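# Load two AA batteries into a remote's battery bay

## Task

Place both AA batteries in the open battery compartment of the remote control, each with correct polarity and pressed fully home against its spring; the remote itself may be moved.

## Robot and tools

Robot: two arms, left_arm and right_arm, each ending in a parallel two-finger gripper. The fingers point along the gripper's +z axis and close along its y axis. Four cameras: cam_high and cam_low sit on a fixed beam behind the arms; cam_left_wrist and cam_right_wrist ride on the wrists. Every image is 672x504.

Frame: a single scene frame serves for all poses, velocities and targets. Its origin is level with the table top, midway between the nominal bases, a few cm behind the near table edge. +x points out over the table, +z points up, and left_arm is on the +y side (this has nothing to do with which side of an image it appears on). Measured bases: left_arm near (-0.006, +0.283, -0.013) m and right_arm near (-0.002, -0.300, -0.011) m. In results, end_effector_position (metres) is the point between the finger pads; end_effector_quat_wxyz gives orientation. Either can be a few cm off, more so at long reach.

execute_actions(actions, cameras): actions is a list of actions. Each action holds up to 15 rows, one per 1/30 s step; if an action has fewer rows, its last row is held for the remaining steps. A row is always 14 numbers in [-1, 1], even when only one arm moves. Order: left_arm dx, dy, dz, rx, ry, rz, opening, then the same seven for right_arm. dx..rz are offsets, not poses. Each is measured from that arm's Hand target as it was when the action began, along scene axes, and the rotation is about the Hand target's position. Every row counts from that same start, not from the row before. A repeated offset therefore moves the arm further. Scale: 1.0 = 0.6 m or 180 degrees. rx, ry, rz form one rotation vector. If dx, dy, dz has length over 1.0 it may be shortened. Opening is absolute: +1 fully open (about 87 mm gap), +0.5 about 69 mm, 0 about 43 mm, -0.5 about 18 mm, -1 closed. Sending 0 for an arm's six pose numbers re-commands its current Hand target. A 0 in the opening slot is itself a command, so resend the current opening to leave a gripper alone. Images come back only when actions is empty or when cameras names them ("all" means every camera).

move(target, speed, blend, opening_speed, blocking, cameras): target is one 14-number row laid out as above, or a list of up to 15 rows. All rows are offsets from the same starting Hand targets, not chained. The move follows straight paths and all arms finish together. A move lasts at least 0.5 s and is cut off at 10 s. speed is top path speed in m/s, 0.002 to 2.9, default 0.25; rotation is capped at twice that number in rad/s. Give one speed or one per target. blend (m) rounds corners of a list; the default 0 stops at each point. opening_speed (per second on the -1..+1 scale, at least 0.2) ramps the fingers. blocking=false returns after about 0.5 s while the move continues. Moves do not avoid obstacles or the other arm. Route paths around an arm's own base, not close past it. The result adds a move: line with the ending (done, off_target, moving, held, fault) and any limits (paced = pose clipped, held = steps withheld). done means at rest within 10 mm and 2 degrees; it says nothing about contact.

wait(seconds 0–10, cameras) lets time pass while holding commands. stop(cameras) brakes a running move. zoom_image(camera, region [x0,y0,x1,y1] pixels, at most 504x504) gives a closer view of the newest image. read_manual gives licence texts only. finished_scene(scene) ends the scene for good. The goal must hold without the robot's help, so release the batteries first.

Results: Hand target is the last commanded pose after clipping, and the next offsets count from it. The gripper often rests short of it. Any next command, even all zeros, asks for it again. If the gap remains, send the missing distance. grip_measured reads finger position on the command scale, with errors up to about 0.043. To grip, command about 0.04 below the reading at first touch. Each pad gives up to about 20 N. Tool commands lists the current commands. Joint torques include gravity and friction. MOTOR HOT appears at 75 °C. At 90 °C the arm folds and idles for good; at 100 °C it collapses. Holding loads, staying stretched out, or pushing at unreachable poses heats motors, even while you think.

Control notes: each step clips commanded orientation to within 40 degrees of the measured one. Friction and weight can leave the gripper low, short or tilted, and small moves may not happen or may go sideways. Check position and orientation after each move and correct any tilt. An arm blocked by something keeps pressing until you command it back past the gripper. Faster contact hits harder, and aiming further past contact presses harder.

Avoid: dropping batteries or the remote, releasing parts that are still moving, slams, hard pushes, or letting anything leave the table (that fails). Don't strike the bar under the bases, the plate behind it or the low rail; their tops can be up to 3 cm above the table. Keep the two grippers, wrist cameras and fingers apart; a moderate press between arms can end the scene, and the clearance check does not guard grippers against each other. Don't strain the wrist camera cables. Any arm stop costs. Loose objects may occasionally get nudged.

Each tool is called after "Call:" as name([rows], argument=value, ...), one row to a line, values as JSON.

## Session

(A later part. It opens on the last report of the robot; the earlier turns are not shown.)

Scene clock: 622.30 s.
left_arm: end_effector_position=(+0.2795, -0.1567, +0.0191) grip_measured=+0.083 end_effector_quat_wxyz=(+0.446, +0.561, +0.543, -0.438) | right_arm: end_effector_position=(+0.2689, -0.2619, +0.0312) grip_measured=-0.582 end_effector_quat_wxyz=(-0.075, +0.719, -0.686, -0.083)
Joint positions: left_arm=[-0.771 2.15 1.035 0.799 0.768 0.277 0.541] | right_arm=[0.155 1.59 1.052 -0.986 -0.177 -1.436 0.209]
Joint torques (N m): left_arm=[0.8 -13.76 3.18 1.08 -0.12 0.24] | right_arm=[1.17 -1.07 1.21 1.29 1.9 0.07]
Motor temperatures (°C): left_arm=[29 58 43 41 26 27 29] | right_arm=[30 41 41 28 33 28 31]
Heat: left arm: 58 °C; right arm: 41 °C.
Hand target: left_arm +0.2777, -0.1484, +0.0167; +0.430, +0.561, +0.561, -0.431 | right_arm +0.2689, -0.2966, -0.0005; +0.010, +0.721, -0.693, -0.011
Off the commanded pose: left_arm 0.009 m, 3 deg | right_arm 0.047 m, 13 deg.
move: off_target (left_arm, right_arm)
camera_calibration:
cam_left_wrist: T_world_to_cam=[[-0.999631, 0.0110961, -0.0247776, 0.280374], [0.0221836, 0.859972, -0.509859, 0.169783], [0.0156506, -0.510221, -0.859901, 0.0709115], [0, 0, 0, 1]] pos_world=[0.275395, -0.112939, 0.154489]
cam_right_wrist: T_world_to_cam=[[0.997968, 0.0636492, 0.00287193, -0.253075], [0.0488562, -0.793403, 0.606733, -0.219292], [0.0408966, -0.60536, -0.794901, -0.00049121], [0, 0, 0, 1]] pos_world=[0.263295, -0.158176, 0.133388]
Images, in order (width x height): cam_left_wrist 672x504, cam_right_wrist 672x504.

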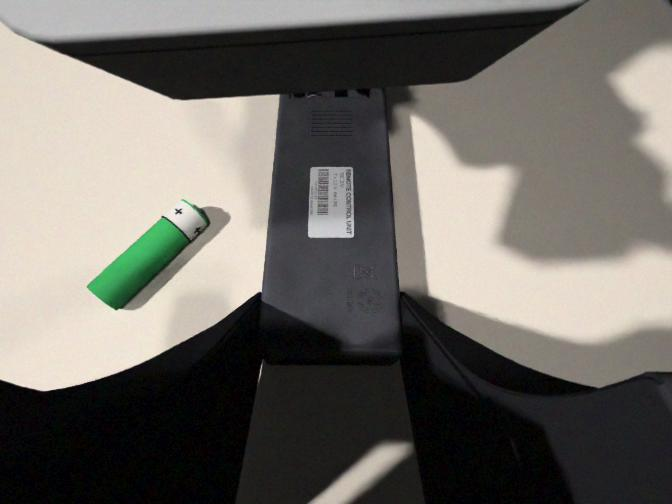

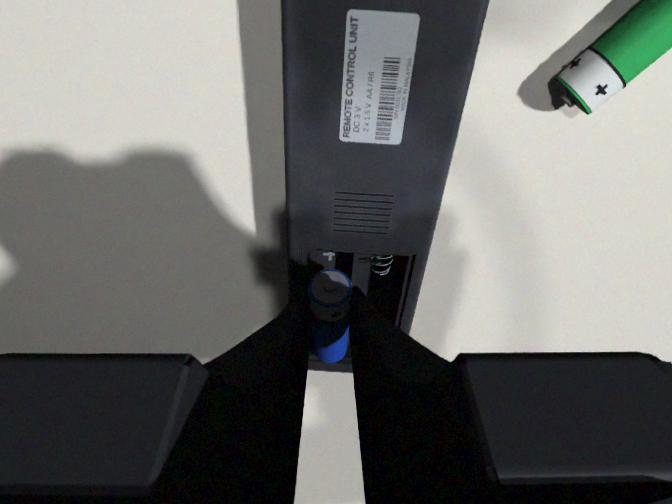

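Call:
move([
  [0,0,0,0,0,0,-0.02,0,0,0.02,0,0,0,-0.75],
  [0,0,0,0,0,0,-0.02,0,0,0.02,0,0,0,-0.45],
], speed=0.06, cameras=["cam_left_wrist","cam_right_wrist"])

Call:
zoom_image(camera="cam_right_wrist", region=[230, 200, 450, 400])

Scene clock: 677.40 s.
left_arm: end_effector_position=(+0.2797, -0.1555, +0.0191) grip_measured=+0.083 end_effector_quat_wxyz=(+0.445, +0.561, +0.544, -0.438) | right_arm: end_effector_position=(+0.2721, -0.2725, +0.0319) grip_measured=-0.450 end_effector_quat_wxyz=(-0.058, +0.721, -0.688, -0.058)
Joint positions: left_arm=[-0.769 2.147 1.033 0.795 0.771 0.277 0.541] | right_arm=[0.155 1.591 1.054 -0.983 -0.116 -1.436 0.275]
Joint torques (N m): left_arm=[0.55 -13.52 3.32 1.12 -0.16 0.24] | right_arm=[1.37 -1.69 2.67 0.85 1.39 0.12]
Motor temperatures (°C): left_arm=[29 62 42 39 26 27 29] | right_arm=[29 37 38 30 37 28 31]
Heat: left arm: 62 °C; right arm: 38 °C.
Hand target: left_arm +0.2777, -0.1485, +0.0169; +0.430, +0.561, +0.561, -0.431 | right_arm +0.2689, -0.2966, +0.0114; +0.010, +0.721, -0.693, -0.011
Off the commanded pose: left_arm 0.008 m, 3 deg | right_arm 0.032 m, 9 deg.
move: off_target (left_arm, right_arm); target 2's new opening was sent with right_arm's hand 0.040 m and 13 deg from that target
camera_calibration:
cam_left_wrist: T_world_to_cam=[[-0.999701, 0.0113822, -0.0216299, 0.280526], [0.0208026, 0.860825, -0.508476, 0.169305], [0.012832, -0.508774, -0.860804, 0.0725242], [0, 0, 0, 1]] pos_world=[0.27599, -0.112037, 0.154585]
cam_right_wrist: T_world_to_cam=[[0.997982, 0.062087, 0.0132963, -0.256343], [0.0383524, -0.756332, 0.653063, -0.216692], [0.0506032, -0.651236, -0.757187, -0.0228518], [0, 0, 0, 1]] pos_world=[0.265293, -0.162857, 0.127619]
Images, in order (width x height): cam_left_wrist 672x504, cam_right_wrist 672x504.

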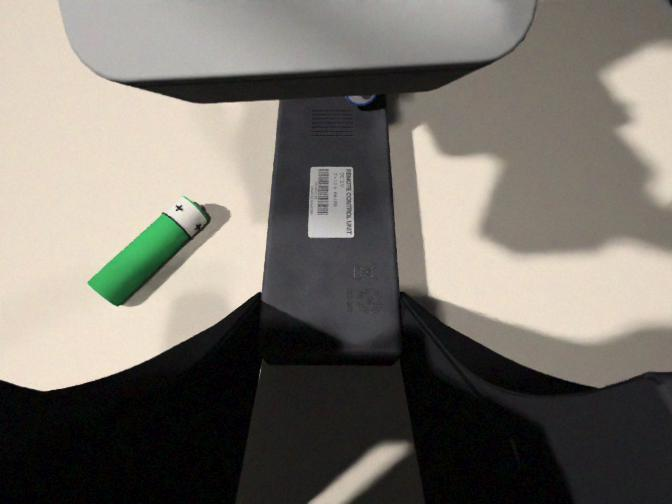

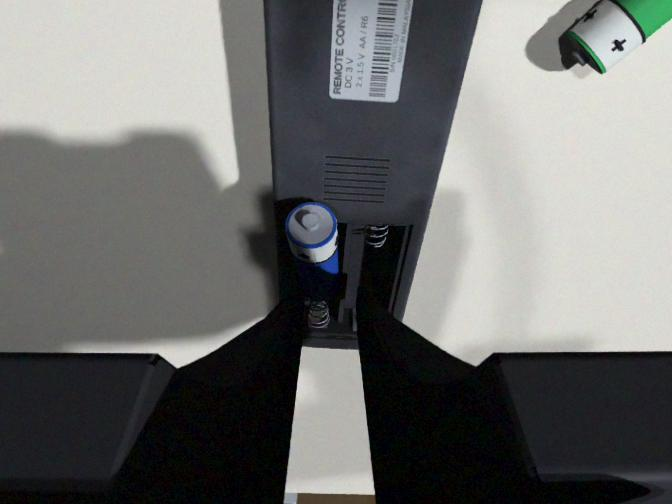

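Scaled by 2.291 from the camera's 672x504 image, which has a finer 960x720 frame.

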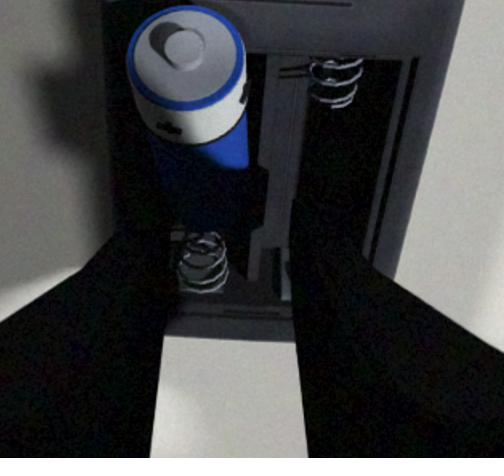

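Call:
move([
  [0,-0.015,0.002,0,0,0,-0.02,0,0,0.15,0,0,0,-0.45],
  [0,-0.015,0.002,0,0,0,-0.02,-0.01,-0.01,0.15,0,0,-0.513,-1],
  [0,-0.015,0.002,0,0,0,-0.02,-0.01,0.12,0.12,0,0,-0.513,-1],
], cameras=["cam_left_wrist","cam_right_wrist"])

Scene clock: 714.40 s.
left_arm: end_effector_position=(+0.2799, -0.1556, +0.0186) grip_measured=+0.083 end_effector_quat_wxyz=(+0.440, +0.560, +0.548, -0.438) | right_arm: end_effector_position=(+0.2606, -0.2279, +0.0896) grip_measured=-0.969 end_effector_quat_wxyz=(+0.003, -0.004, +1.000, +0.015)
Joint positions: left_arm=[-0.769 2.145 1.039 0.775 0.769 0.276 0.541] | right_arm=[0.234 1.688 1.373 -1.223 0.021 0.251 0.015]
Joint torques (N m): left_arm=[-0.7 -12 5.16 1.19 -0.31 0.16] | right_arm=[0.85 -5.3 5.68 0.78 0.03 0.13]
Motor temperatures (°C): left_arm=[29 57 41 38 26 27 29] | right_arm=[29 37 39 29 35 28 30]
Heat: left arm: 57 °C; right arm: 39 °C.
Hand target: left_arm +0.2778, -0.1575, +0.0180; +0.430, +0.561, +0.561, -0.431 | right_arm +0.2628, -0.2246, +0.0833; +0.001, +0.001, +1.000, +0.015
Off the commanded pose: left_arm 0.003 m, 2 deg | right_arm 0.007 m, 1 deg.
move: done
camera_calibration:
cam_left_wrist: T_world_to_cam=[[-0.999864, 0.00954142, -0.0134877, 0.280411], [0.0150189, 0.865086, -0.501399, 0.171283], [0.006884, -0.501533, -0.865111, 0.0750204], [0, 0, 0, 1]] pos_world=[0.277283, -0.113225, 0.154564]
cam_right_wrist: T_world_to_cam=[[0.0256403, -0.999404, -0.0230934, -0.233682], [-0.645587, -0.0341919, 0.762921, 0.112759], [-0.763256, -0.00465272, -0.646079, 0.400059], [0, 0, 0, 1]] pos_world=[0.384135, -0.227826, 0.167047]
Images, in order (width x height): cam_left_wrist 672x504, cam_right_wrist 672x504.

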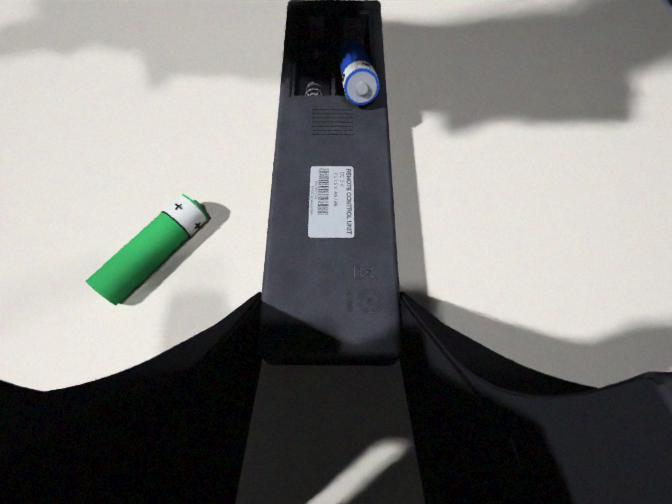

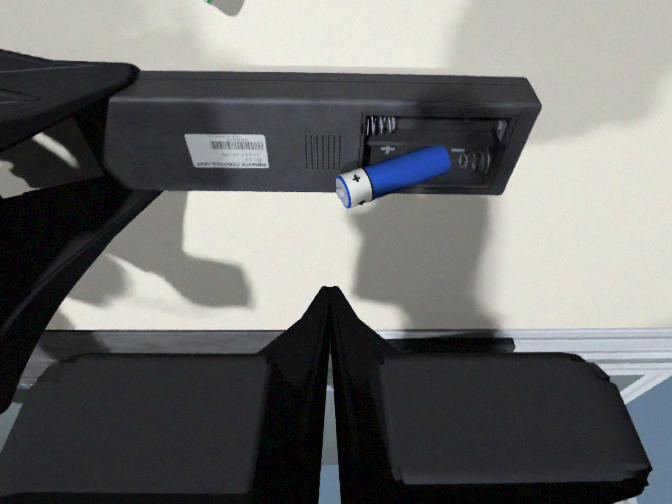

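Call:
move([
  [0,0,0,0,0,0,0.5,0,0,0.04,0,0,0,-1],
  [0,0.15,0.01,0,0,0,0.5,0.005,-0.09,0.05,0,0,0,-1],
  [0,0.15,0.01,0,0,0,0.5,0.005,-0.07,0.04,0.0855,-0.0745,0.54,-0.2],
  [0,0.15,0.01,0,0,0,0.5,0.004,-0.032,-0.02,0.0855,-0.0745,0.54,-0.2],
], cameras=["cam_left_wrist","cam_right_wrist"])

Scene clock: 759.13 s.
left_arm: end_effector_position=(+0.2835, -0.0686, +0.0184) grip_measured=+0.500 end_effector_quat_wxyz=(+0.434, +0.556, +0.566, -0.427) | right_arm: end_effector_position=(+0.2652, -0.2489, +0.0696) grip_measured=-0.200 end_effector_quat_wxyz=(-0.081, +0.748, -0.646, -0.129)
Joint positions: left_arm=[-0.593 1.974 0.813 0.725 0.901 0.379 0.75] | right_arm=[0.158 1.59 1.206 -1.199 -0.259 -1.537 0.4]
Joint torques (N m): left_arm=[0.13 -11.64 3.41 1.4 0.24 0.24] | right_arm=[1.16 -7.19 5.31 0.51 -0.32 0.06]
Motor temperatures (°C): left_arm=[29 57 42 37 26 27 29] | right_arm=[29 42 41 29 32 28 29]
Heat: left arm: 57 °C; right arm: 42 °C.
Hand target: left_arm +0.2778, -0.0674, +0.0240; +0.430, +0.561, +0.561, -0.431 | right_arm +0.2652, -0.2438, +0.0714; -0.093, +0.747, -0.646, -0.129
Off the commanded pose: left_arm 0.008 m, 1 deg | right_arm 0.005 m, 1 deg.
move: done; target 3's new opening was sent with right_arm's hand 0.011 m and 1 deg from that target
camera_calibration:
cam_left_wrist: T_world_to_cam=[[-0.99984, -0.0179037, 0.000192253, 0.281], [-0.0158519, 0.880161, -0.474411, 0.105191], [0.0083245, -0.474338, -0.880303, 0.120124], [0, 0, 0, 1]] pos_world=[0.281623, -0.0305742, 0.155595]
cam_right_wrist: T_world_to_cam=[[0.985399, 0.166659, -0.0348351, -0.218713], [0.158805, -0.825871, 0.541035, -0.264748], [0.0613993, -0.538667, -0.840278, 0.0523642], [0, 0, 0, 1]] pos_world=[0.254348, -0.15399, 0.17962]
Images, in order (width x height): cam_left_wrist 672x504, cam_right_wrist 672x504.

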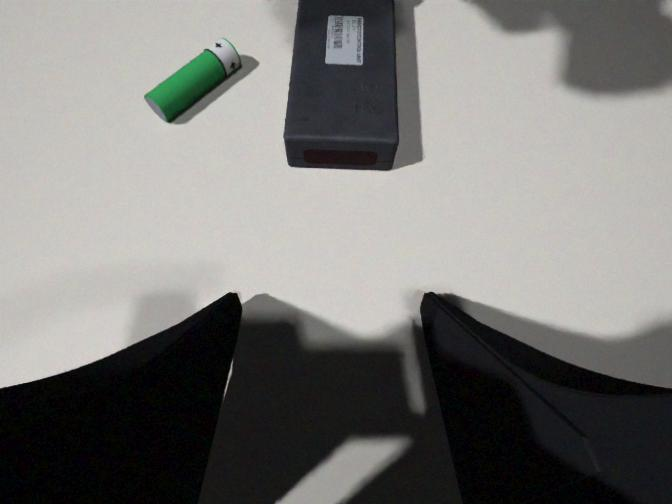

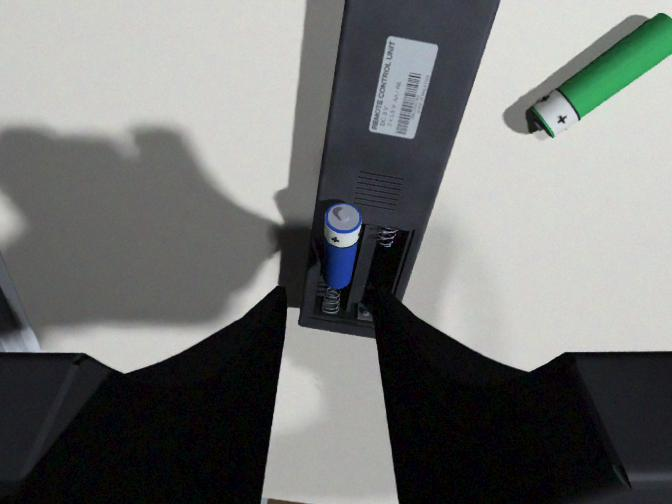

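Call:
move([
  [0,0,0,0,0,0,0.5,0.001,0.006,-0.066,0,0,0,-0.2],
  [0,0,0,0,0,0,0.5,0.001,0.006,-0.066,0,0,0,-0.75],
], speed=0.08, opening_speed=0.6, cameras=["cam_left_wrist","cam_right_wrist"])

Call:
zoom_image(camera="cam_right_wrist", region=[230, 200, 450, 400])

Scene clock: 770.37 s.
left_arm: end_effector_position=(+0.2835, -0.0686, +0.0184) grip_measured=+0.500 end_effector_quat_wxyz=(+0.434, +0.556, +0.566, -0.427) | right_arm: end_effector_position=(+0.2676, -0.2456, +0.0381) grip_measured=-0.591 end_effector_quat_wxyz=(-0.094, +0.749, -0.645, -0.119)
Joint positions: left_arm=[-0.593 1.974 0.813 0.725 0.901 0.379 0.75] | right_arm=[0.163 1.596 1.085 -1.036 -0.259 -1.53 0.205]
Joint torques (N m): left_arm=[0.13 -11.64 3.41 1.4 0.25 0.24] | right_arm=[1.17 -4.14 5.2 0.65 -0.36 0.08]
Motor temperatures (°C): left_arm=[29 57 42 37 26 27 29] | right_arm=[29 43 40 29 32 28 29]
Heat: left arm: 57 °C; right arm: 43 °C.
Hand target: left_arm +0.2778, -0.0674, +0.0240; +0.430, +0.561, +0.561, -0.431 | right_arm +0.2658, -0.2402, +0.0318; -0.093, +0.747, -0.646, -0.128
Off the commanded pose: left_arm 0.008 m, 1 deg | right_arm 0.009 m, 1 deg.
move: done
camera_calibration:
cam_left_wrist: T_world_to_cam=[[-0.99984, -0.0179037, 0.000192253, 0.281], [-0.0158519, 0.880161, -0.474411, 0.105191], [0.0083245, -0.474338, -0.880303, 0.120124], [0, 0, 0, 1]] pos_world=[0.281623, -0.0305742, 0.155595]
cam_right_wrist: T_world_to_cam=[[0.986529, 0.16358, -0.00162753, -0.225034], [0.138464, -0.829677, 0.540799, -0.240845], [0.0871137, -0.533739, -0.84115, 0.0219694], [0, 0, 0, 1]] pos_world=[0.253437, -0.151287, 0.148362]
Images, in order (width x height): cam_left_wrist 672x504, cam_right_wrist 672x504.

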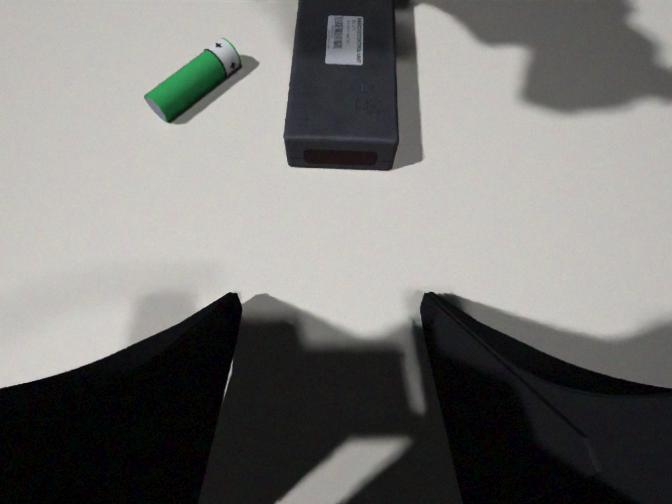

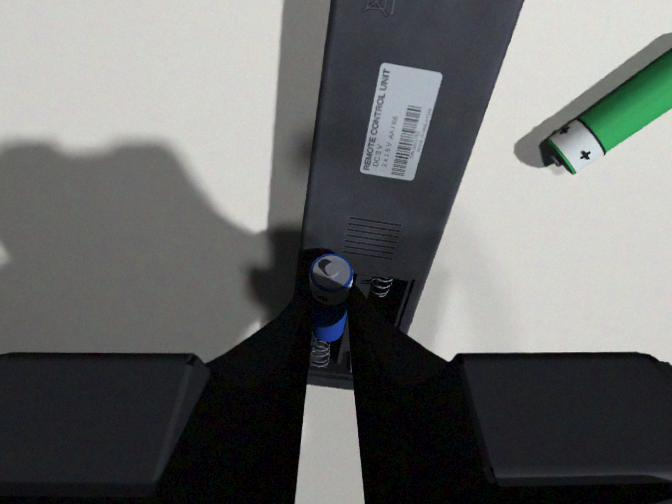

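Scaled by 2.291 from the camera's 672x504 image, which has a finer 960x720 frame.

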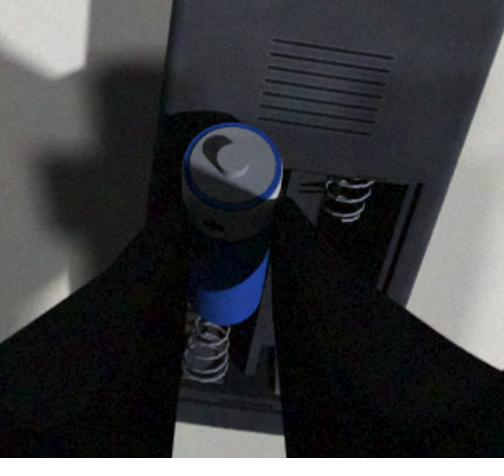

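Call:
move(target=[0,0,0,0,0,0,0.5,0.003,-0.025,0,0,0,-0.03,-0.75], speed=0.06)

Call:
move([
  [-0.005,-0.158,-0.006,0,0,0,0.5,0,0,0,0,0,0,-0.75],
  [-0.005,-0.158,-0.006,0,0,0,0.03,0,0,0,0,0,0,-0.75],
], speed=0.1, opening_speed=0.6, cameras=["cam_left_wrist","cam_right_wrist"])

Call:
zoom_image(camera="cam_right_wrist", region=[230, 200, 450, 400])

Scene clock: 783.27 s.
left_arm: end_effector_position=(+0.2835, -0.0686, +0.0184) grip_measured=+0.500 end_effector_quat_wxyz=(+0.434, +0.556, +0.566, -0.427) | right_arm: end_effector_position=(+0.2695, -0.2542, +0.0368) grip_measured=-0.591 end_effector_quat_wxyz=(-0.100, +0.722, -0.674, -0.121)
Joint positions: left_arm=[-0.593 1.974 0.813 0.725 0.901 0.379 0.75] | right_arm=[0.122 1.596 1.081 -1.024 -0.271 -1.491 0.205]
Joint torques (N m): left_arm=[0.14 -11.64 3.4 1.4 0.24 0.24] | right_arm=[-0.55 -5.18 4.66 0.67 -0.32 0.07]
Motor temperatures (°C): left_arm=[28 56 41 37 26 27 29] | right_arm=[29 42 40 29 32 28 30]
Heat: left arm: 56 °C; right arm: 42 °C.
Hand target: left_arm +0.2778, -0.0674, +0.0240; +0.430, +0.561, +0.561, -0.431 | right_arm +0.2675, -0.2553, +0.0318; -0.098, +0.715, -0.681, -0.124
Off the commanded pose: left_arm 0.008 m, 1 deg | right_arm 0.005 m, 1 deg.
move: done

Scene clock: 785.87 s.
left_arm: end_effector_position=(+0.2736, -0.1568, +0.0196) grip_measured=+0.083 end_effector_quat_wxyz=(+0.431, +0.563, +0.560, -0.429) | right_arm: end_effector_position=(+0.2697, -0.2548, +0.0368) grip_measured=-0.591 end_effector_quat_wxyz=(-0.101, +0.721, -0.675, -0.121)
Joint positions: left_arm=[-0.789 2.117 1.036 0.717 0.734 0.284 0.541] | right_arm=[0.12 1.596 1.081 -1.023 -0.271 -1.489 0.205]
Joint torques (N m): left_arm=[-0.23 -9.39 6.15 1.72 -0.04 0.02] | right_arm=[-0.28 -5.26 4.83 0.65 -0.21 0.1]
Motor temperatures (°C): left_arm=[28 56 42 37 26 27 29] | right_arm=[29 42 40 29 32 28 30]
Heat: left arm: 56 °C; right arm: 42 °C.
Hand target: left_arm +0.2746, -0.1622, +0.0203; +0.430, +0.561, +0.561, -0.431 | right_arm +0.2675, -0.2552, +0.0318; -0.099, +0.715, -0.681, -0.124
Off the commanded pose: left_arm 0.006 m, 0 deg | right_arm 0.006 m, 1 deg.
move: done
camera_calibration:
cam_left_wrist: T_world_to_cam=[[-0.999986, 0.0000836209, -0.00522479, 0.272518], [0.00254722, 0.880832, -0.473422, 0.17825], [0.00456257, -0.473429, -0.88082, 0.0805878], [0, 0, 0, 1]] pos_world=[0.271693, -0.118878, 0.156795]
cam_right_wrist: T_world_to_cam=[[0.996543, 0.082768, -0.00720327, -0.248705], [0.0739162, -0.84369, 0.531718, -0.233812], [0.0379319, -0.530412, -0.846891, 0.0300512], [0, 0, 0, 1]] pos_world=[0.263987, -0.160741, 0.147981]
Images, in order (width x height): cam_left_wrist 672x504, cam_right_wrist 672x504.

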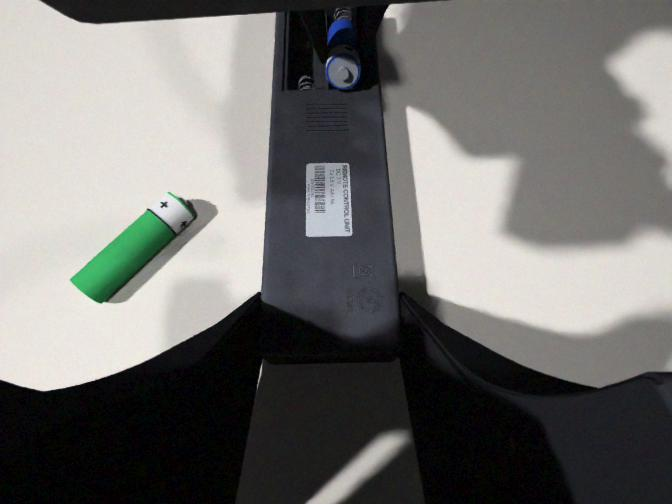

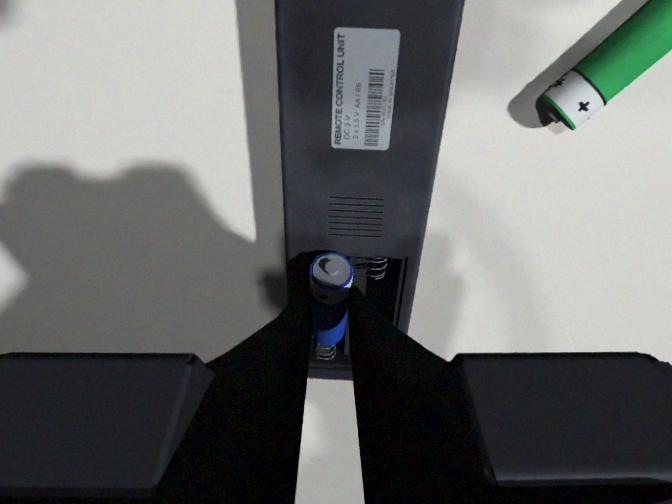

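Scaled by 2.291 from the camera's 672x504 image, which has a finer 960x720 frame.

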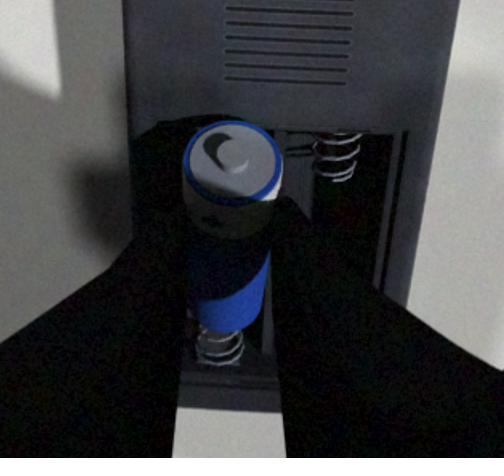

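Call:
move(target=[0,0.02,0,0,0,0,-0.02,0.008,-0.06,0,-0.02,0,0,-0.8], speed=0.04, cameras=["cam_left_wrist","cam_right_wrist"])

Call:
zoom_image(camera="cam_right_wrist", region=[230, 200, 450, 400])

Scene clock: 794.33 s.
left_arm: end_effector_position=(+0.2757, -0.1563, +0.0198) grip_measured=+0.083 end_effector_quat_wxyz=(+0.434, +0.561, +0.561, -0.427) | right_arm: end_effector_position=(+0.2708, -0.2672, +0.0370) grip_measured=-0.591 end_effector_quat_wxyz=(-0.113, +0.713, -0.679, -0.132)
Joint positions: left_arm=[-0.787 2.117 1.036 0.72 0.729 0.284 0.541] | right_arm=[0.052 1.596 1.083 -1.038 -0.306 -1.542 0.205]
Joint torques (N m): left_arm=[1.26 -11.67 3.18 1.79 0.25 0.13] | right_arm=[-2.45 -4.44 6.72 0.36 0.74 -0.34]
Motor temperatures (°C): left_arm=[28 56 42 38 26 27 29] | right_arm=[29 42 40 29 32 28 30]
Heat: left arm: 56 °C; right arm: 42 °C.
Hand target: left_arm +0.2746, -0.1502, +0.0203; +0.430, +0.561, +0.561, -0.431 | right_arm +0.2725, -0.2913, +0.0318; -0.076, +0.718, -0.684, -0.102
Off the commanded pose: left_arm 0.006 m, 1 deg | right_arm 0.025 m, 5 deg.
move: off_target (right_arm)
camera_calibration:
cam_left_wrist: T_world_to_cam=[[-0.999942, -0.00684212, -0.00831585, 0.273492], [-0.00208505, 0.880612, -0.473833, 0.179115], [0.0105651, -0.473788, -0.880575, 0.0793247], [0, 0, 0, 1]] pos_world=[0.273012, -0.118277, 0.156996]
cam_right_wrist: T_world_to_cam=[[0.997846, 0.0651839, -0.00732945, -0.25389], [0.0600113, -0.862083, 0.503202, -0.244602], [0.026482, -0.502558, -0.864138, 0.0348143], [0, 0, 0, 1]] pos_world=[0.2671, -0.176821, 0.151308]
Images, in order (width x height): cam_left_wrist 672x504, cam_right_wrist 672x504.

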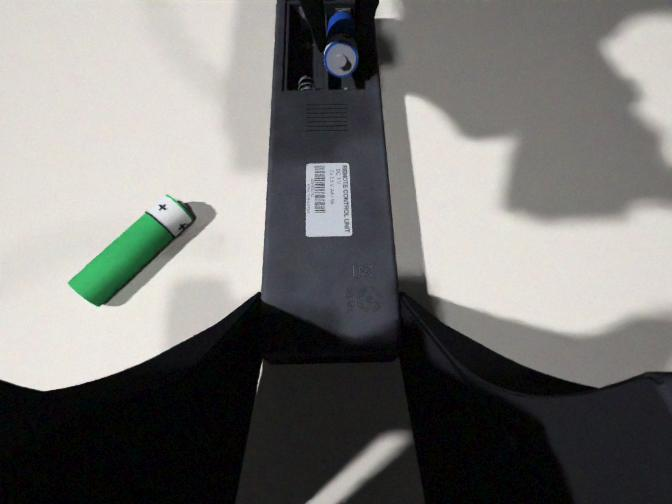

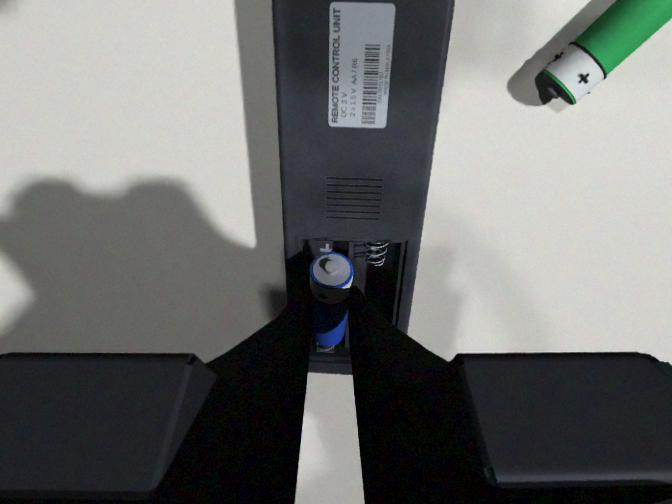

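Scaled by 2.291 from the camera's 672x504 image, which has a finer 960x720 frame.

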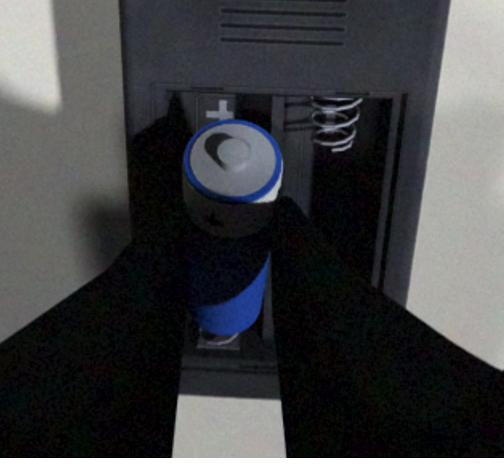

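Call:
move(target=[0,0,0,0,0,0,-0.02,0.009,0.003,-0.03,-0.07,0,0,-0.8], speed=0.04, cameras=["cam_left_wrist","cam_right_wrist"])

Call:
zoom_image(camera="cam_right_wrist", region=[230, 200, 450, 400])

Scene clock: 804.13 s.
left_arm: end_effector_position=(+0.2754, -0.1526, +0.0198) grip_measured=+0.083 end_effector_quat_wxyz=(+0.434, +0.562, +0.556, -0.432) | right_arm: end_effector_position=(+0.2706, -0.2591, +0.0326) grip_measured=-0.591 end_effector_quat_wxyz=(-0.070, +0.725, -0.678, -0.100)
Joint positions: left_arm=[-0.776 2.117 1.024 0.737 0.752 0.283 0.541] | right_arm=[0.15 1.622 1.092 -1.025 -0.199 -1.461 0.205]
Joint torques (N m): left_arm=[0.4 -11.64 4.01 1.6 -0.02 0.14] | right_arm=[1.65 -1.96 4.86 0.96 1.85 0.29]
Motor temperatures (°C): left_arm=[28 57 42 39 26 27 29] | right_arm=[29 41 40 29 32 28 30]
Heat: left arm: 57 °C; right arm: 41 °C.
Hand target: left_arm +0.2746, -0.1503, +0.0204; +0.430, +0.561, +0.561, -0.431 | right_arm +0.2778, -0.2895, +0.0138; +0.003, +0.722, -0.691, -0.027
Off the commanded pose: left_arm 0.003 m, 1 deg | right_arm 0.036 m, 12 deg.
move: off_target (right_arm)
camera_calibration:
cam_left_wrist: T_world_to_cam=[[-0.999975, 0.00340683, -0.0062671, 0.274847], [0.00600898, 0.87575, -0.482727, 0.173089], [0.00384384, -0.482753, -0.875748, 0.0814611], [0, 0, 0, 1]] pos_world=[0.273487, -0.113194, 0.156617]
cam_right_wrist: T_world_to_cam=[[0.996079, 0.084885, -0.0249174, -0.248005], [0.0831393, -0.801933, 0.5916, -0.22894], [0.0302359, -0.591352, -0.805846, 0.00917129], [0, 0, 0, 1]] pos_world=[0.265789, -0.15712, 0.136652]
Images, in order (width x height): cam_left_wrist 672x504, cam_right_wrist 672x504.

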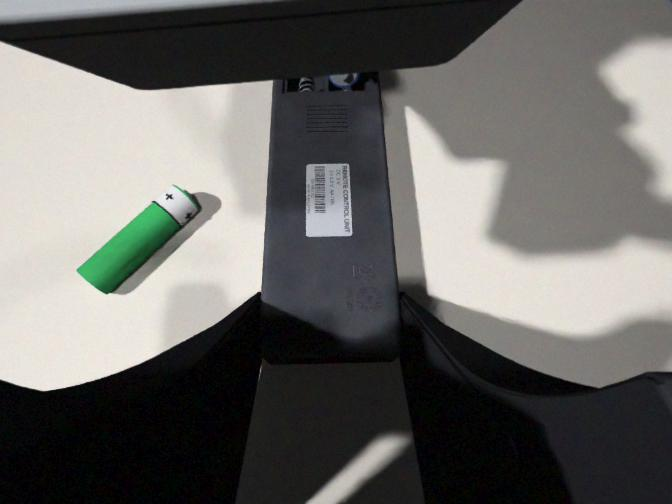

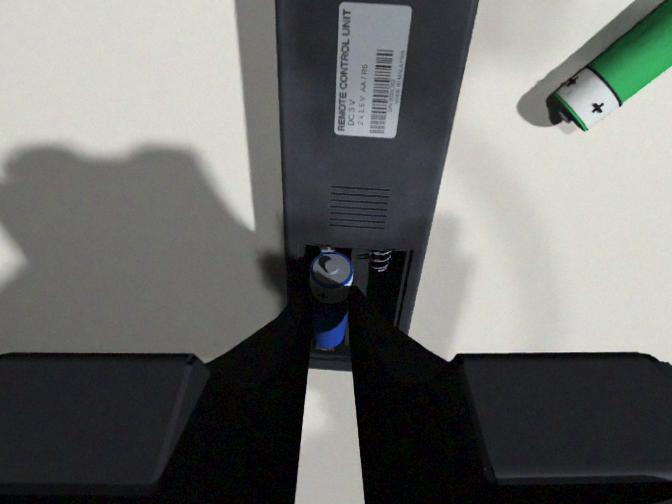

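Scaled by 2.291 from the camera's 672x504 image, which has a finer 960x720 frame.

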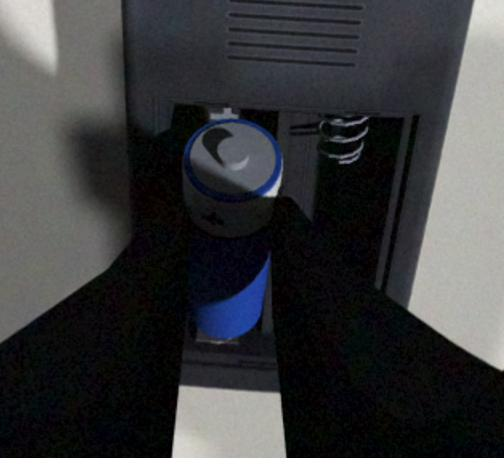

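Call:
move(target=[0,0,0,0,0,0,-0.02,0.006,-0.005,-0.022,-0.03,0,0,-0.8], speed=0.04, cameras=["cam_right_wrist"])

Call:
zoom_image(camera="cam_right_wrist", region=[230, 200, 450, 400])

Scene clock: 813.10 s.
left_arm: end_effector_position=(+0.2783, -0.1481, +0.0197) grip_measured=+0.083 end_effector_quat_wxyz=(+0.436, +0.560, +0.555, -0.434) | right_arm: end_effector_position=(+0.2729, -0.2555, +0.0308) grip_measured=-0.591 end_effector_quat_wxyz=(-0.063, +0.725, -0.679, -0.097)
Joint positions: left_arm=[-0.762 2.117 1.016 0.75 0.768 0.284 0.541] | right_arm=[0.169 1.642 1.105 -1.022 -0.186 -1.442 0.205]
Joint torques (N m): left_arm=[-0.76 -11.62 4.57 1.47 -0.2 0.13] | right_arm=[3.07 -0.44 3.03 1.25 2.51 0.46]
Motor temperatures (°C): left_arm=[28 57 41 39 26 27 29] | right_arm=[29 39 40 29 34 28 30]
Heat: left arm: 57 °C; right arm: 40 °C.
Hand target: left_arm +0.2746, -0.1503, +0.0204; +0.430, +0.561, +0.561, -0.431 | right_arm +0.2814, -0.2924, +0.0005; +0.037, +0.721, -0.692, +0.006
Off the commanded pose: left_arm 0.004 m, 1 deg | right_arm 0.048 m, 17 deg.
move: off_target (right_arm)
camera_calibration:
cam_right_wrist: T_world_to_cam=[[0.995799, 0.0860553, -0.0312982, -0.250095], [0.0875022, -0.793511, 0.602232, -0.22457], [0.0269898, -0.602441, -0.797707, 0.00756743], [0, 0, 0, 1]] pos_world=[0.26849, -0.152118, 0.133452]
Images, in order (width x height): cam_right_wrist 672x504.

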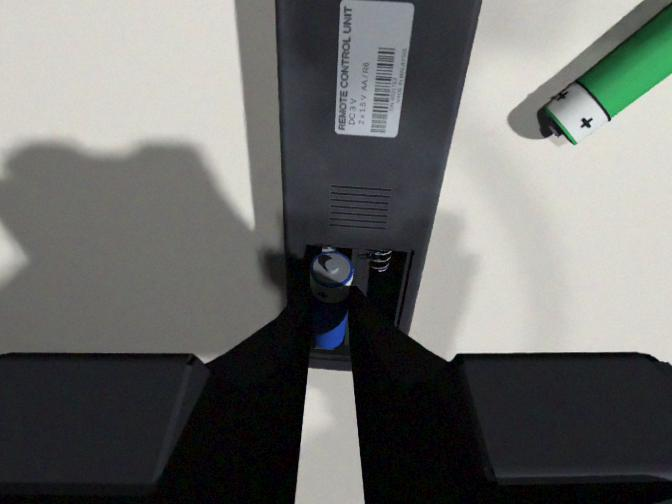

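Scaled by 2.291 from the camera's 672x504 image, which has a finer 960x720 frame.

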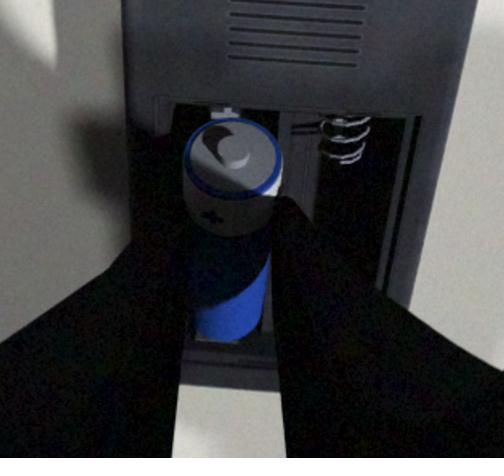

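Call:
move([
  [0,0,0,0,0,0,-0.02,0.004,0.002,0.07,0,0,-0.03,-0.8],
  [0,0,0,0,0,0,-0.02,0.01,0.002,0.06,0,0,-0.06,-0.8],
  [0,0,0,0,0,0,-0.02,0.01,0.002,0.012,0,0,-0.06,-0.8],
], speed=0.05, cameras=["cam_right_wrist","cam_left_wrist"])

Call:
zoom_image(camera="cam_right_wrist", region=[230, 200, 450, 400])

Scene clock: 829.33 s.
left_arm: end_effector_position=(+0.2823, -0.1445, +0.0198) grip_measured=+0.083 end_effector_quat_wxyz=(+0.436, +0.557, +0.557, -0.435) | right_arm: end_effector_position=(+0.2845, -0.2595, +0.0423) grip_measured=-0.599 end_effector_quat_wxyz=(-0.045, +0.684, -0.724, -0.075)
Joint positions: left_arm=[-0.749 2.117 1.015 0.753 0.776 0.279 0.541] | right_arm=[0.182 1.679 1.192 -1.062 -0.128 -1.306 0.201]
Joint torques (N m): left_arm=[-1.76 -11.66 4.56 1.44 -0.3 0.18] | right_arm=[1.35 -0.1 1.78 1.38 1.96 0.91]
Motor temperatures (°C): left_arm=[29 58 41 38 26 27 30] | right_arm=[30 38 39 29 38 29 30]
Heat: left arm: 58 °C; right arm: 39 °C.
Hand target: left_arm +0.2747, -0.1502, +0.0203; +0.430, +0.561, +0.561, -0.431 | right_arm +0.2873, -0.2913, +0.0077; +0.038, +0.653, -0.757, +0.002
Off the commanded pose: left_arm 0.010 m, 1 deg | right_arm 0.047 m, 14 deg.
move: off_target (right_arm)
camera_calibration:
cam_left_wrist: T_world_to_cam=[[-0.999994, -0.00343131, -0.00102108, 0.280596], [-0.00248747, 0.87108, -0.491135, 0.167854], [0.00257468, -0.49113, -0.871083, 0.0843894], [0, 0, 0, 1]] pos_world=[0.280794, -0.103805, 0.156236]
cam_right_wrist: T_world_to_cam=[[0.998611, -0.0367718, -0.037734, -0.293388], [-0.00349314, -0.76081, 0.648965, -0.203214], [-0.052572, -0.647932, -0.759882, 0.0231678], [0, 0, 0, 1]] pos_world=[0.293489, -0.150384, 0.138413]
Images, in order (width x height): cam_left_wrist 672x504, cam_right_wrist 672x504.

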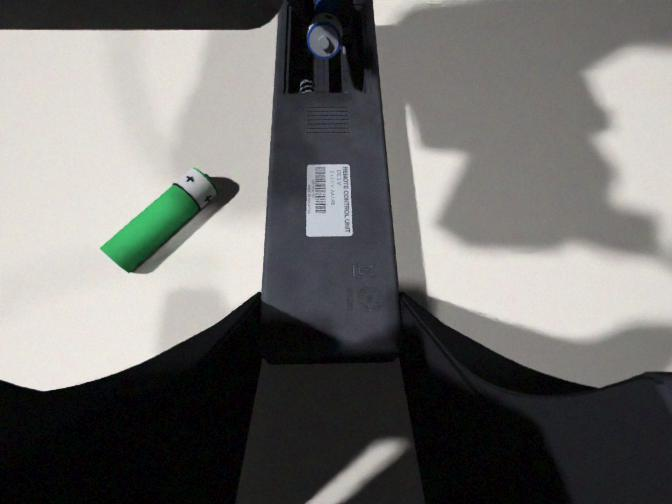

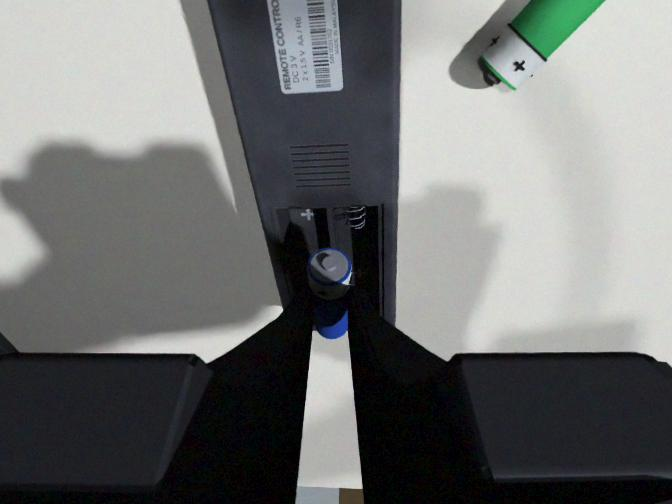

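Scaled by 2.291 from the camera's 672x504 image, which has a finer 960x720 frame.

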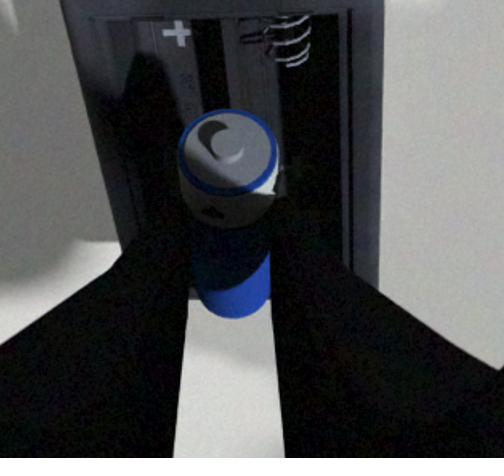

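Call:
move([
  [0,0,0,0,0,0,-0.02,-0.01,0.06,0.11,0.1,0,0,-0.8],
  [0,0,0,0,0,0,-0.02,-0.017,0.085,0.078,0.145,0,0.012,-0.8],
], speed=0.08, cameras=["cam_right_wrist","cam_left_wrist"])

Call:
zoom_image(camera="cam_right_wrist", region=[230, 200, 450, 400])

Scene clock: 858.10 s.
left_arm: end_effector_position=(+0.2785, -0.1482, +0.0191) grip_measured=+0.083 end_effector_quat_wxyz=(+0.436, +0.558, +0.558, -0.433) | right_arm: end_effector_position=(+0.2770, -0.2430, +0.0494) grip_measured=-0.599 end_effector_quat_wxyz=(+0.094, -0.653, +0.732, +0.167)
Joint positions: left_arm=[-0.763 2.117 1.015 0.751 0.761 0.279 0.541] | right_arm=[0.112 1.679 1.215 -1.113 -0.34 -1.324 0.2]
Joint torques (N m): left_arm=[-0.61 -11.64 4.66 1.46 -0.12 0.18] | right_arm=[-0.18 -8.35 5.26 0.46 -0.45 -0.22]
Motor temperatures (°C): left_arm=[29 58 42 37 26 27 30] | right_arm=[30 37 38 29 38 30 30]
Heat: left arm: 58 °C; right arm: 38 °C.
Hand target: left_arm +0.2746, -0.1503, +0.0203; +0.430, +0.561, +0.561, -0.431 | right_arm +0.2771, -0.2403, +0.0545; +0.111, -0.659, +0.725, +0.168
Off the commanded pose: left_arm 0.004 m, 1 deg | right_arm 0.006 m, 2 deg.
move: done
camera_calibration:
cam_left_wrist: T_world_to_cam=[[-0.99999, -0.00280212, -0.00344156, 0.276927], [-0.000771512, 0.873421, -0.486966, 0.170463], [0.00437047, -0.486958, -0.873414, 0.0821647], [0, 0, 0, 1]] pos_world=[0.276696, -0.108099, 0.155726]
cam_right_wrist: T_world_to_cam=[[0.990869, -0.0767317, -0.110866, -0.288891], [-0.0137624, -0.875533, 0.482963, -0.21223], [-0.134126, -0.477027, -0.868594, 0.108372], [0, 0, 0, 1]] pos_world=[0.297868, -0.156285, 0.164602]
Images, in order (width x height): cam_left_wrist 672x504, cam_right_wrist 672x504.

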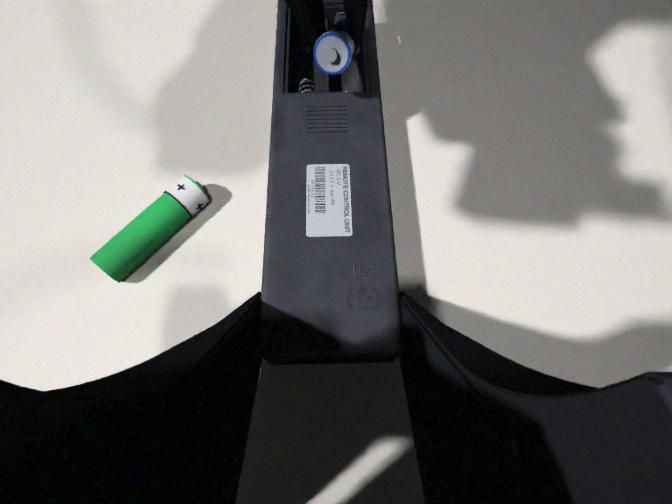

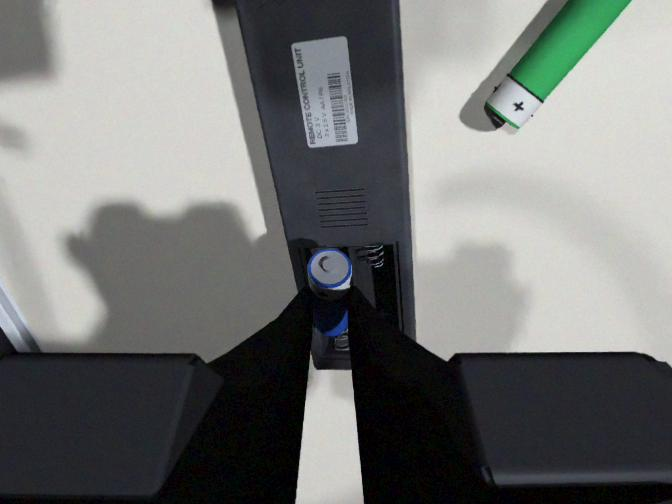

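Scaled by 2.291 from the camera's 672x504 image, which has a finer 960x720 frame.

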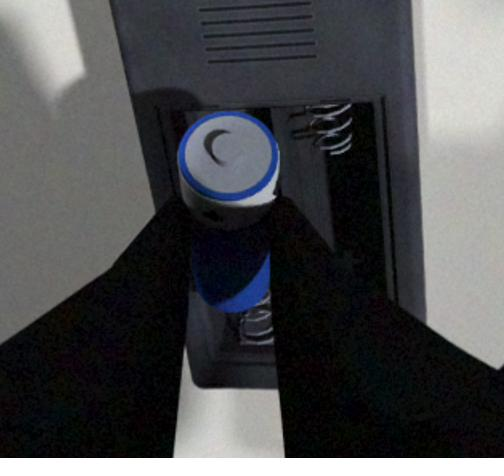

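Call:
move([
  [0,0,0,0,0,0,-0.02,0.006,0,0,0,-0.025,0.015,-0.8],
  [0,0,0,0,0,0,-0.02,0.006,0,-0.036,0,-0.025,0.015,-0.8],
], speed=0.06, cameras=["cam_right_wrist","cam_left_wrist"])

Call:
zoom_image(camera="cam_right_wrist", region=[230, 200, 450, 400])

Scene clock: 882.57 s.
left_arm: end_effector_position=(+0.2778, -0.1486, +0.0191) grip_measured=+0.083 end_effector_quat_wxyz=(+0.435, +0.559, +0.557, -0.433) | right_arm: end_effector_position=(+0.2752, -0.2419, +0.0377) grip_measured=-0.600 end_effector_quat_wxyz=(-0.120, +0.673, -0.714, -0.153)
Joint positions: left_arm=[-0.765 2.117 1.015 0.751 0.761 0.279 0.541] | right_arm=[0.112 1.63 1.114 -1.01 -0.347 -1.371 0.2]
Joint torques (N m): left_arm=[-0.5 -11.64 4.66 1.46 -0.12 0.18] | right_arm=[-0.02 -6.46 4.01 1.06 -0.32 -0.28]
Motor temperatures (°C): left_arm=[29 58 42 37 26 27 30] | right_arm=[29 44 39 29 35 29 31]
Heat: left arm: 58 °C; right arm: 44 °C.
Hand target: left_arm +0.2746, -0.1503, +0.0203; +0.430, +0.561, +0.561, -0.431 | right_arm +0.2808, -0.2403, +0.0329; -0.135, +0.682, -0.704, -0.145
Off the commanded pose: left_arm 0.004 m, 1 deg | right_arm 0.007 m, 2 deg.
move: done
camera_calibration:
cam_left_wrist: T_world_to_cam=[[-0.999993, -0.00128008, -0.003504, 0.276498], [0.00058844, 0.8734, -0.487003, 0.17044], [0.0036838, -0.487001, -0.873393, 0.082154], [0, 0, 0, 1]] pos_world=[0.276093, -0.108499, 0.155726]
cam_right_wrist: T_world_to_cam=[[0.998394, -0.034105, -0.0452261, -0.282541], [-0.00902904, -0.884037, 0.46733, -0.208286], [-0.0559199, -0.466171, -0.882925, 0.0802393], [0, 0, 0, 1]] pos_world=[0.284694, -0.156364, 0.155406]
Images, in order (width x height): cam_left_wrist 672x504, cam_right_wrist 672x504.

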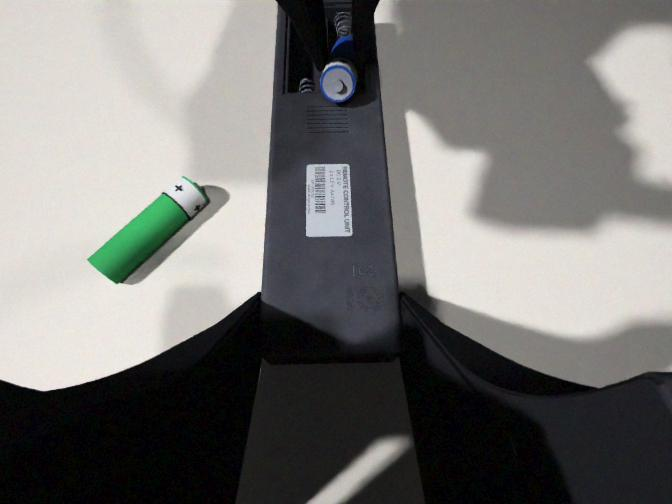

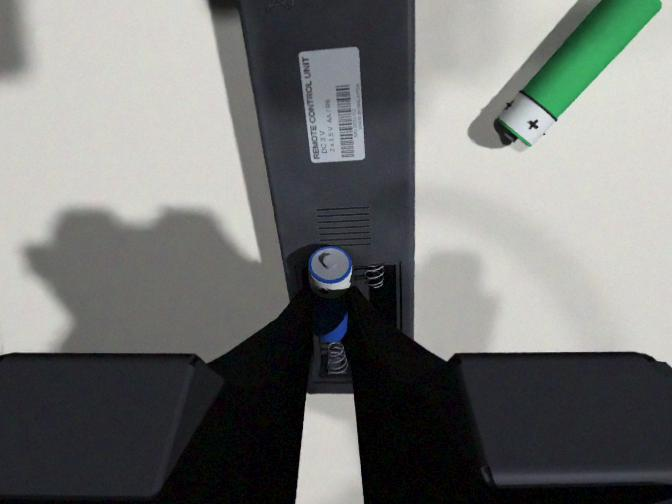

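Scaled by 2.291 from the camera's 672x504 image, which has a finer 960x720 frame.

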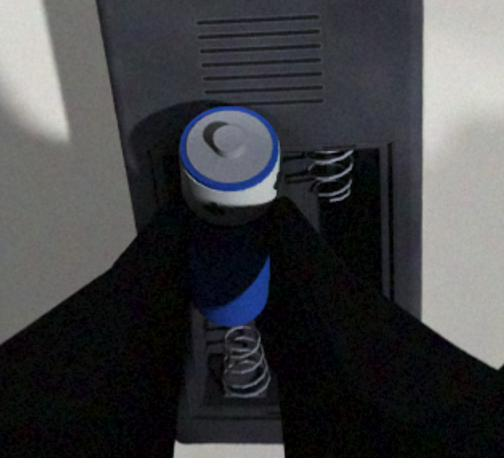

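Call:
move(target=[0,0.018,0,0,0,0,-0.02,0.008,-0.055,-0.006,0,0,0,-0.8], speed=0.05, cameras=["cam_right_wrist"])

Call:
zoom_image(camera="cam_right_wrist", region=[230, 200, 450, 400])

Scene clock: 888.60 s.
left_arm: end_effector_position=(+0.2797, -0.1468, +0.0190) grip_measured=+0.083 end_effector_quat_wxyz=(+0.439, +0.557, +0.559, -0.430) | right_arm: end_effector_position=(+0.2785, -0.2583, +0.0387) grip_measured=-0.601 end_effector_quat_wxyz=(-0.147, +0.669, -0.708, -0.172)
Joint positions: left_arm=[-0.762 2.114 1.007 0.76 0.752 0.279 0.541] | right_arm=[0.011 1.63 1.114 -1.031 -0.416 -1.479 0.2]
Joint torques (N m): left_arm=[0.87 -13.24 2.66 1.45 0.2 0.29] | right_arm=[-1.68 -4.94 5.55 0.81 0.23 -0.45]
Motor temperatures (°C): left_arm=[29 58 42 37 26 27 30] | right_arm=[29 44 39 29 34 29 31]
Heat: left arm: 58 °C; right arm: 44 °C.
Hand target: left_arm +0.2747, -0.1395, +0.0203; +0.430, +0.561, +0.561, -0.431 | right_arm +0.2856, -0.2733, +0.0293; -0.135, +0.682, -0.704, -0.145
Off the commanded pose: left_arm 0.009 m, 1 deg | right_arm 0.019 m, 4 deg.
move: off_target (right_arm)
camera_calibration:
cam_right_wrist: T_world_to_cam=[[0.998896, -0.0322206, -0.0341983, -0.286459], [-0.0155132, -0.913184, 0.407251, -0.226606], [-0.0443513, -0.406271, -0.912676, 0.08705], [0, 0, 0, 1]] pos_world=[0.286488, -0.180797, 0.161938]
Images, in order (width x height): cam_right_wrist 672x504.

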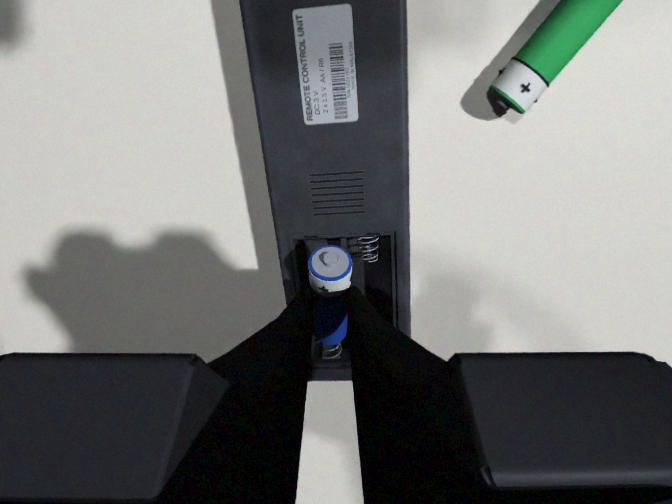

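Scaled by 2.291 from the camera's 672x504 image, which has a finer 960x720 frame.

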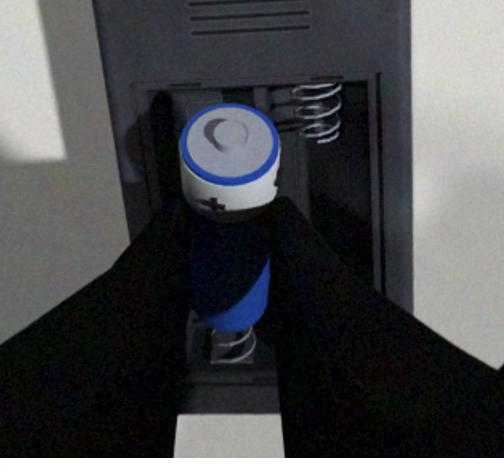

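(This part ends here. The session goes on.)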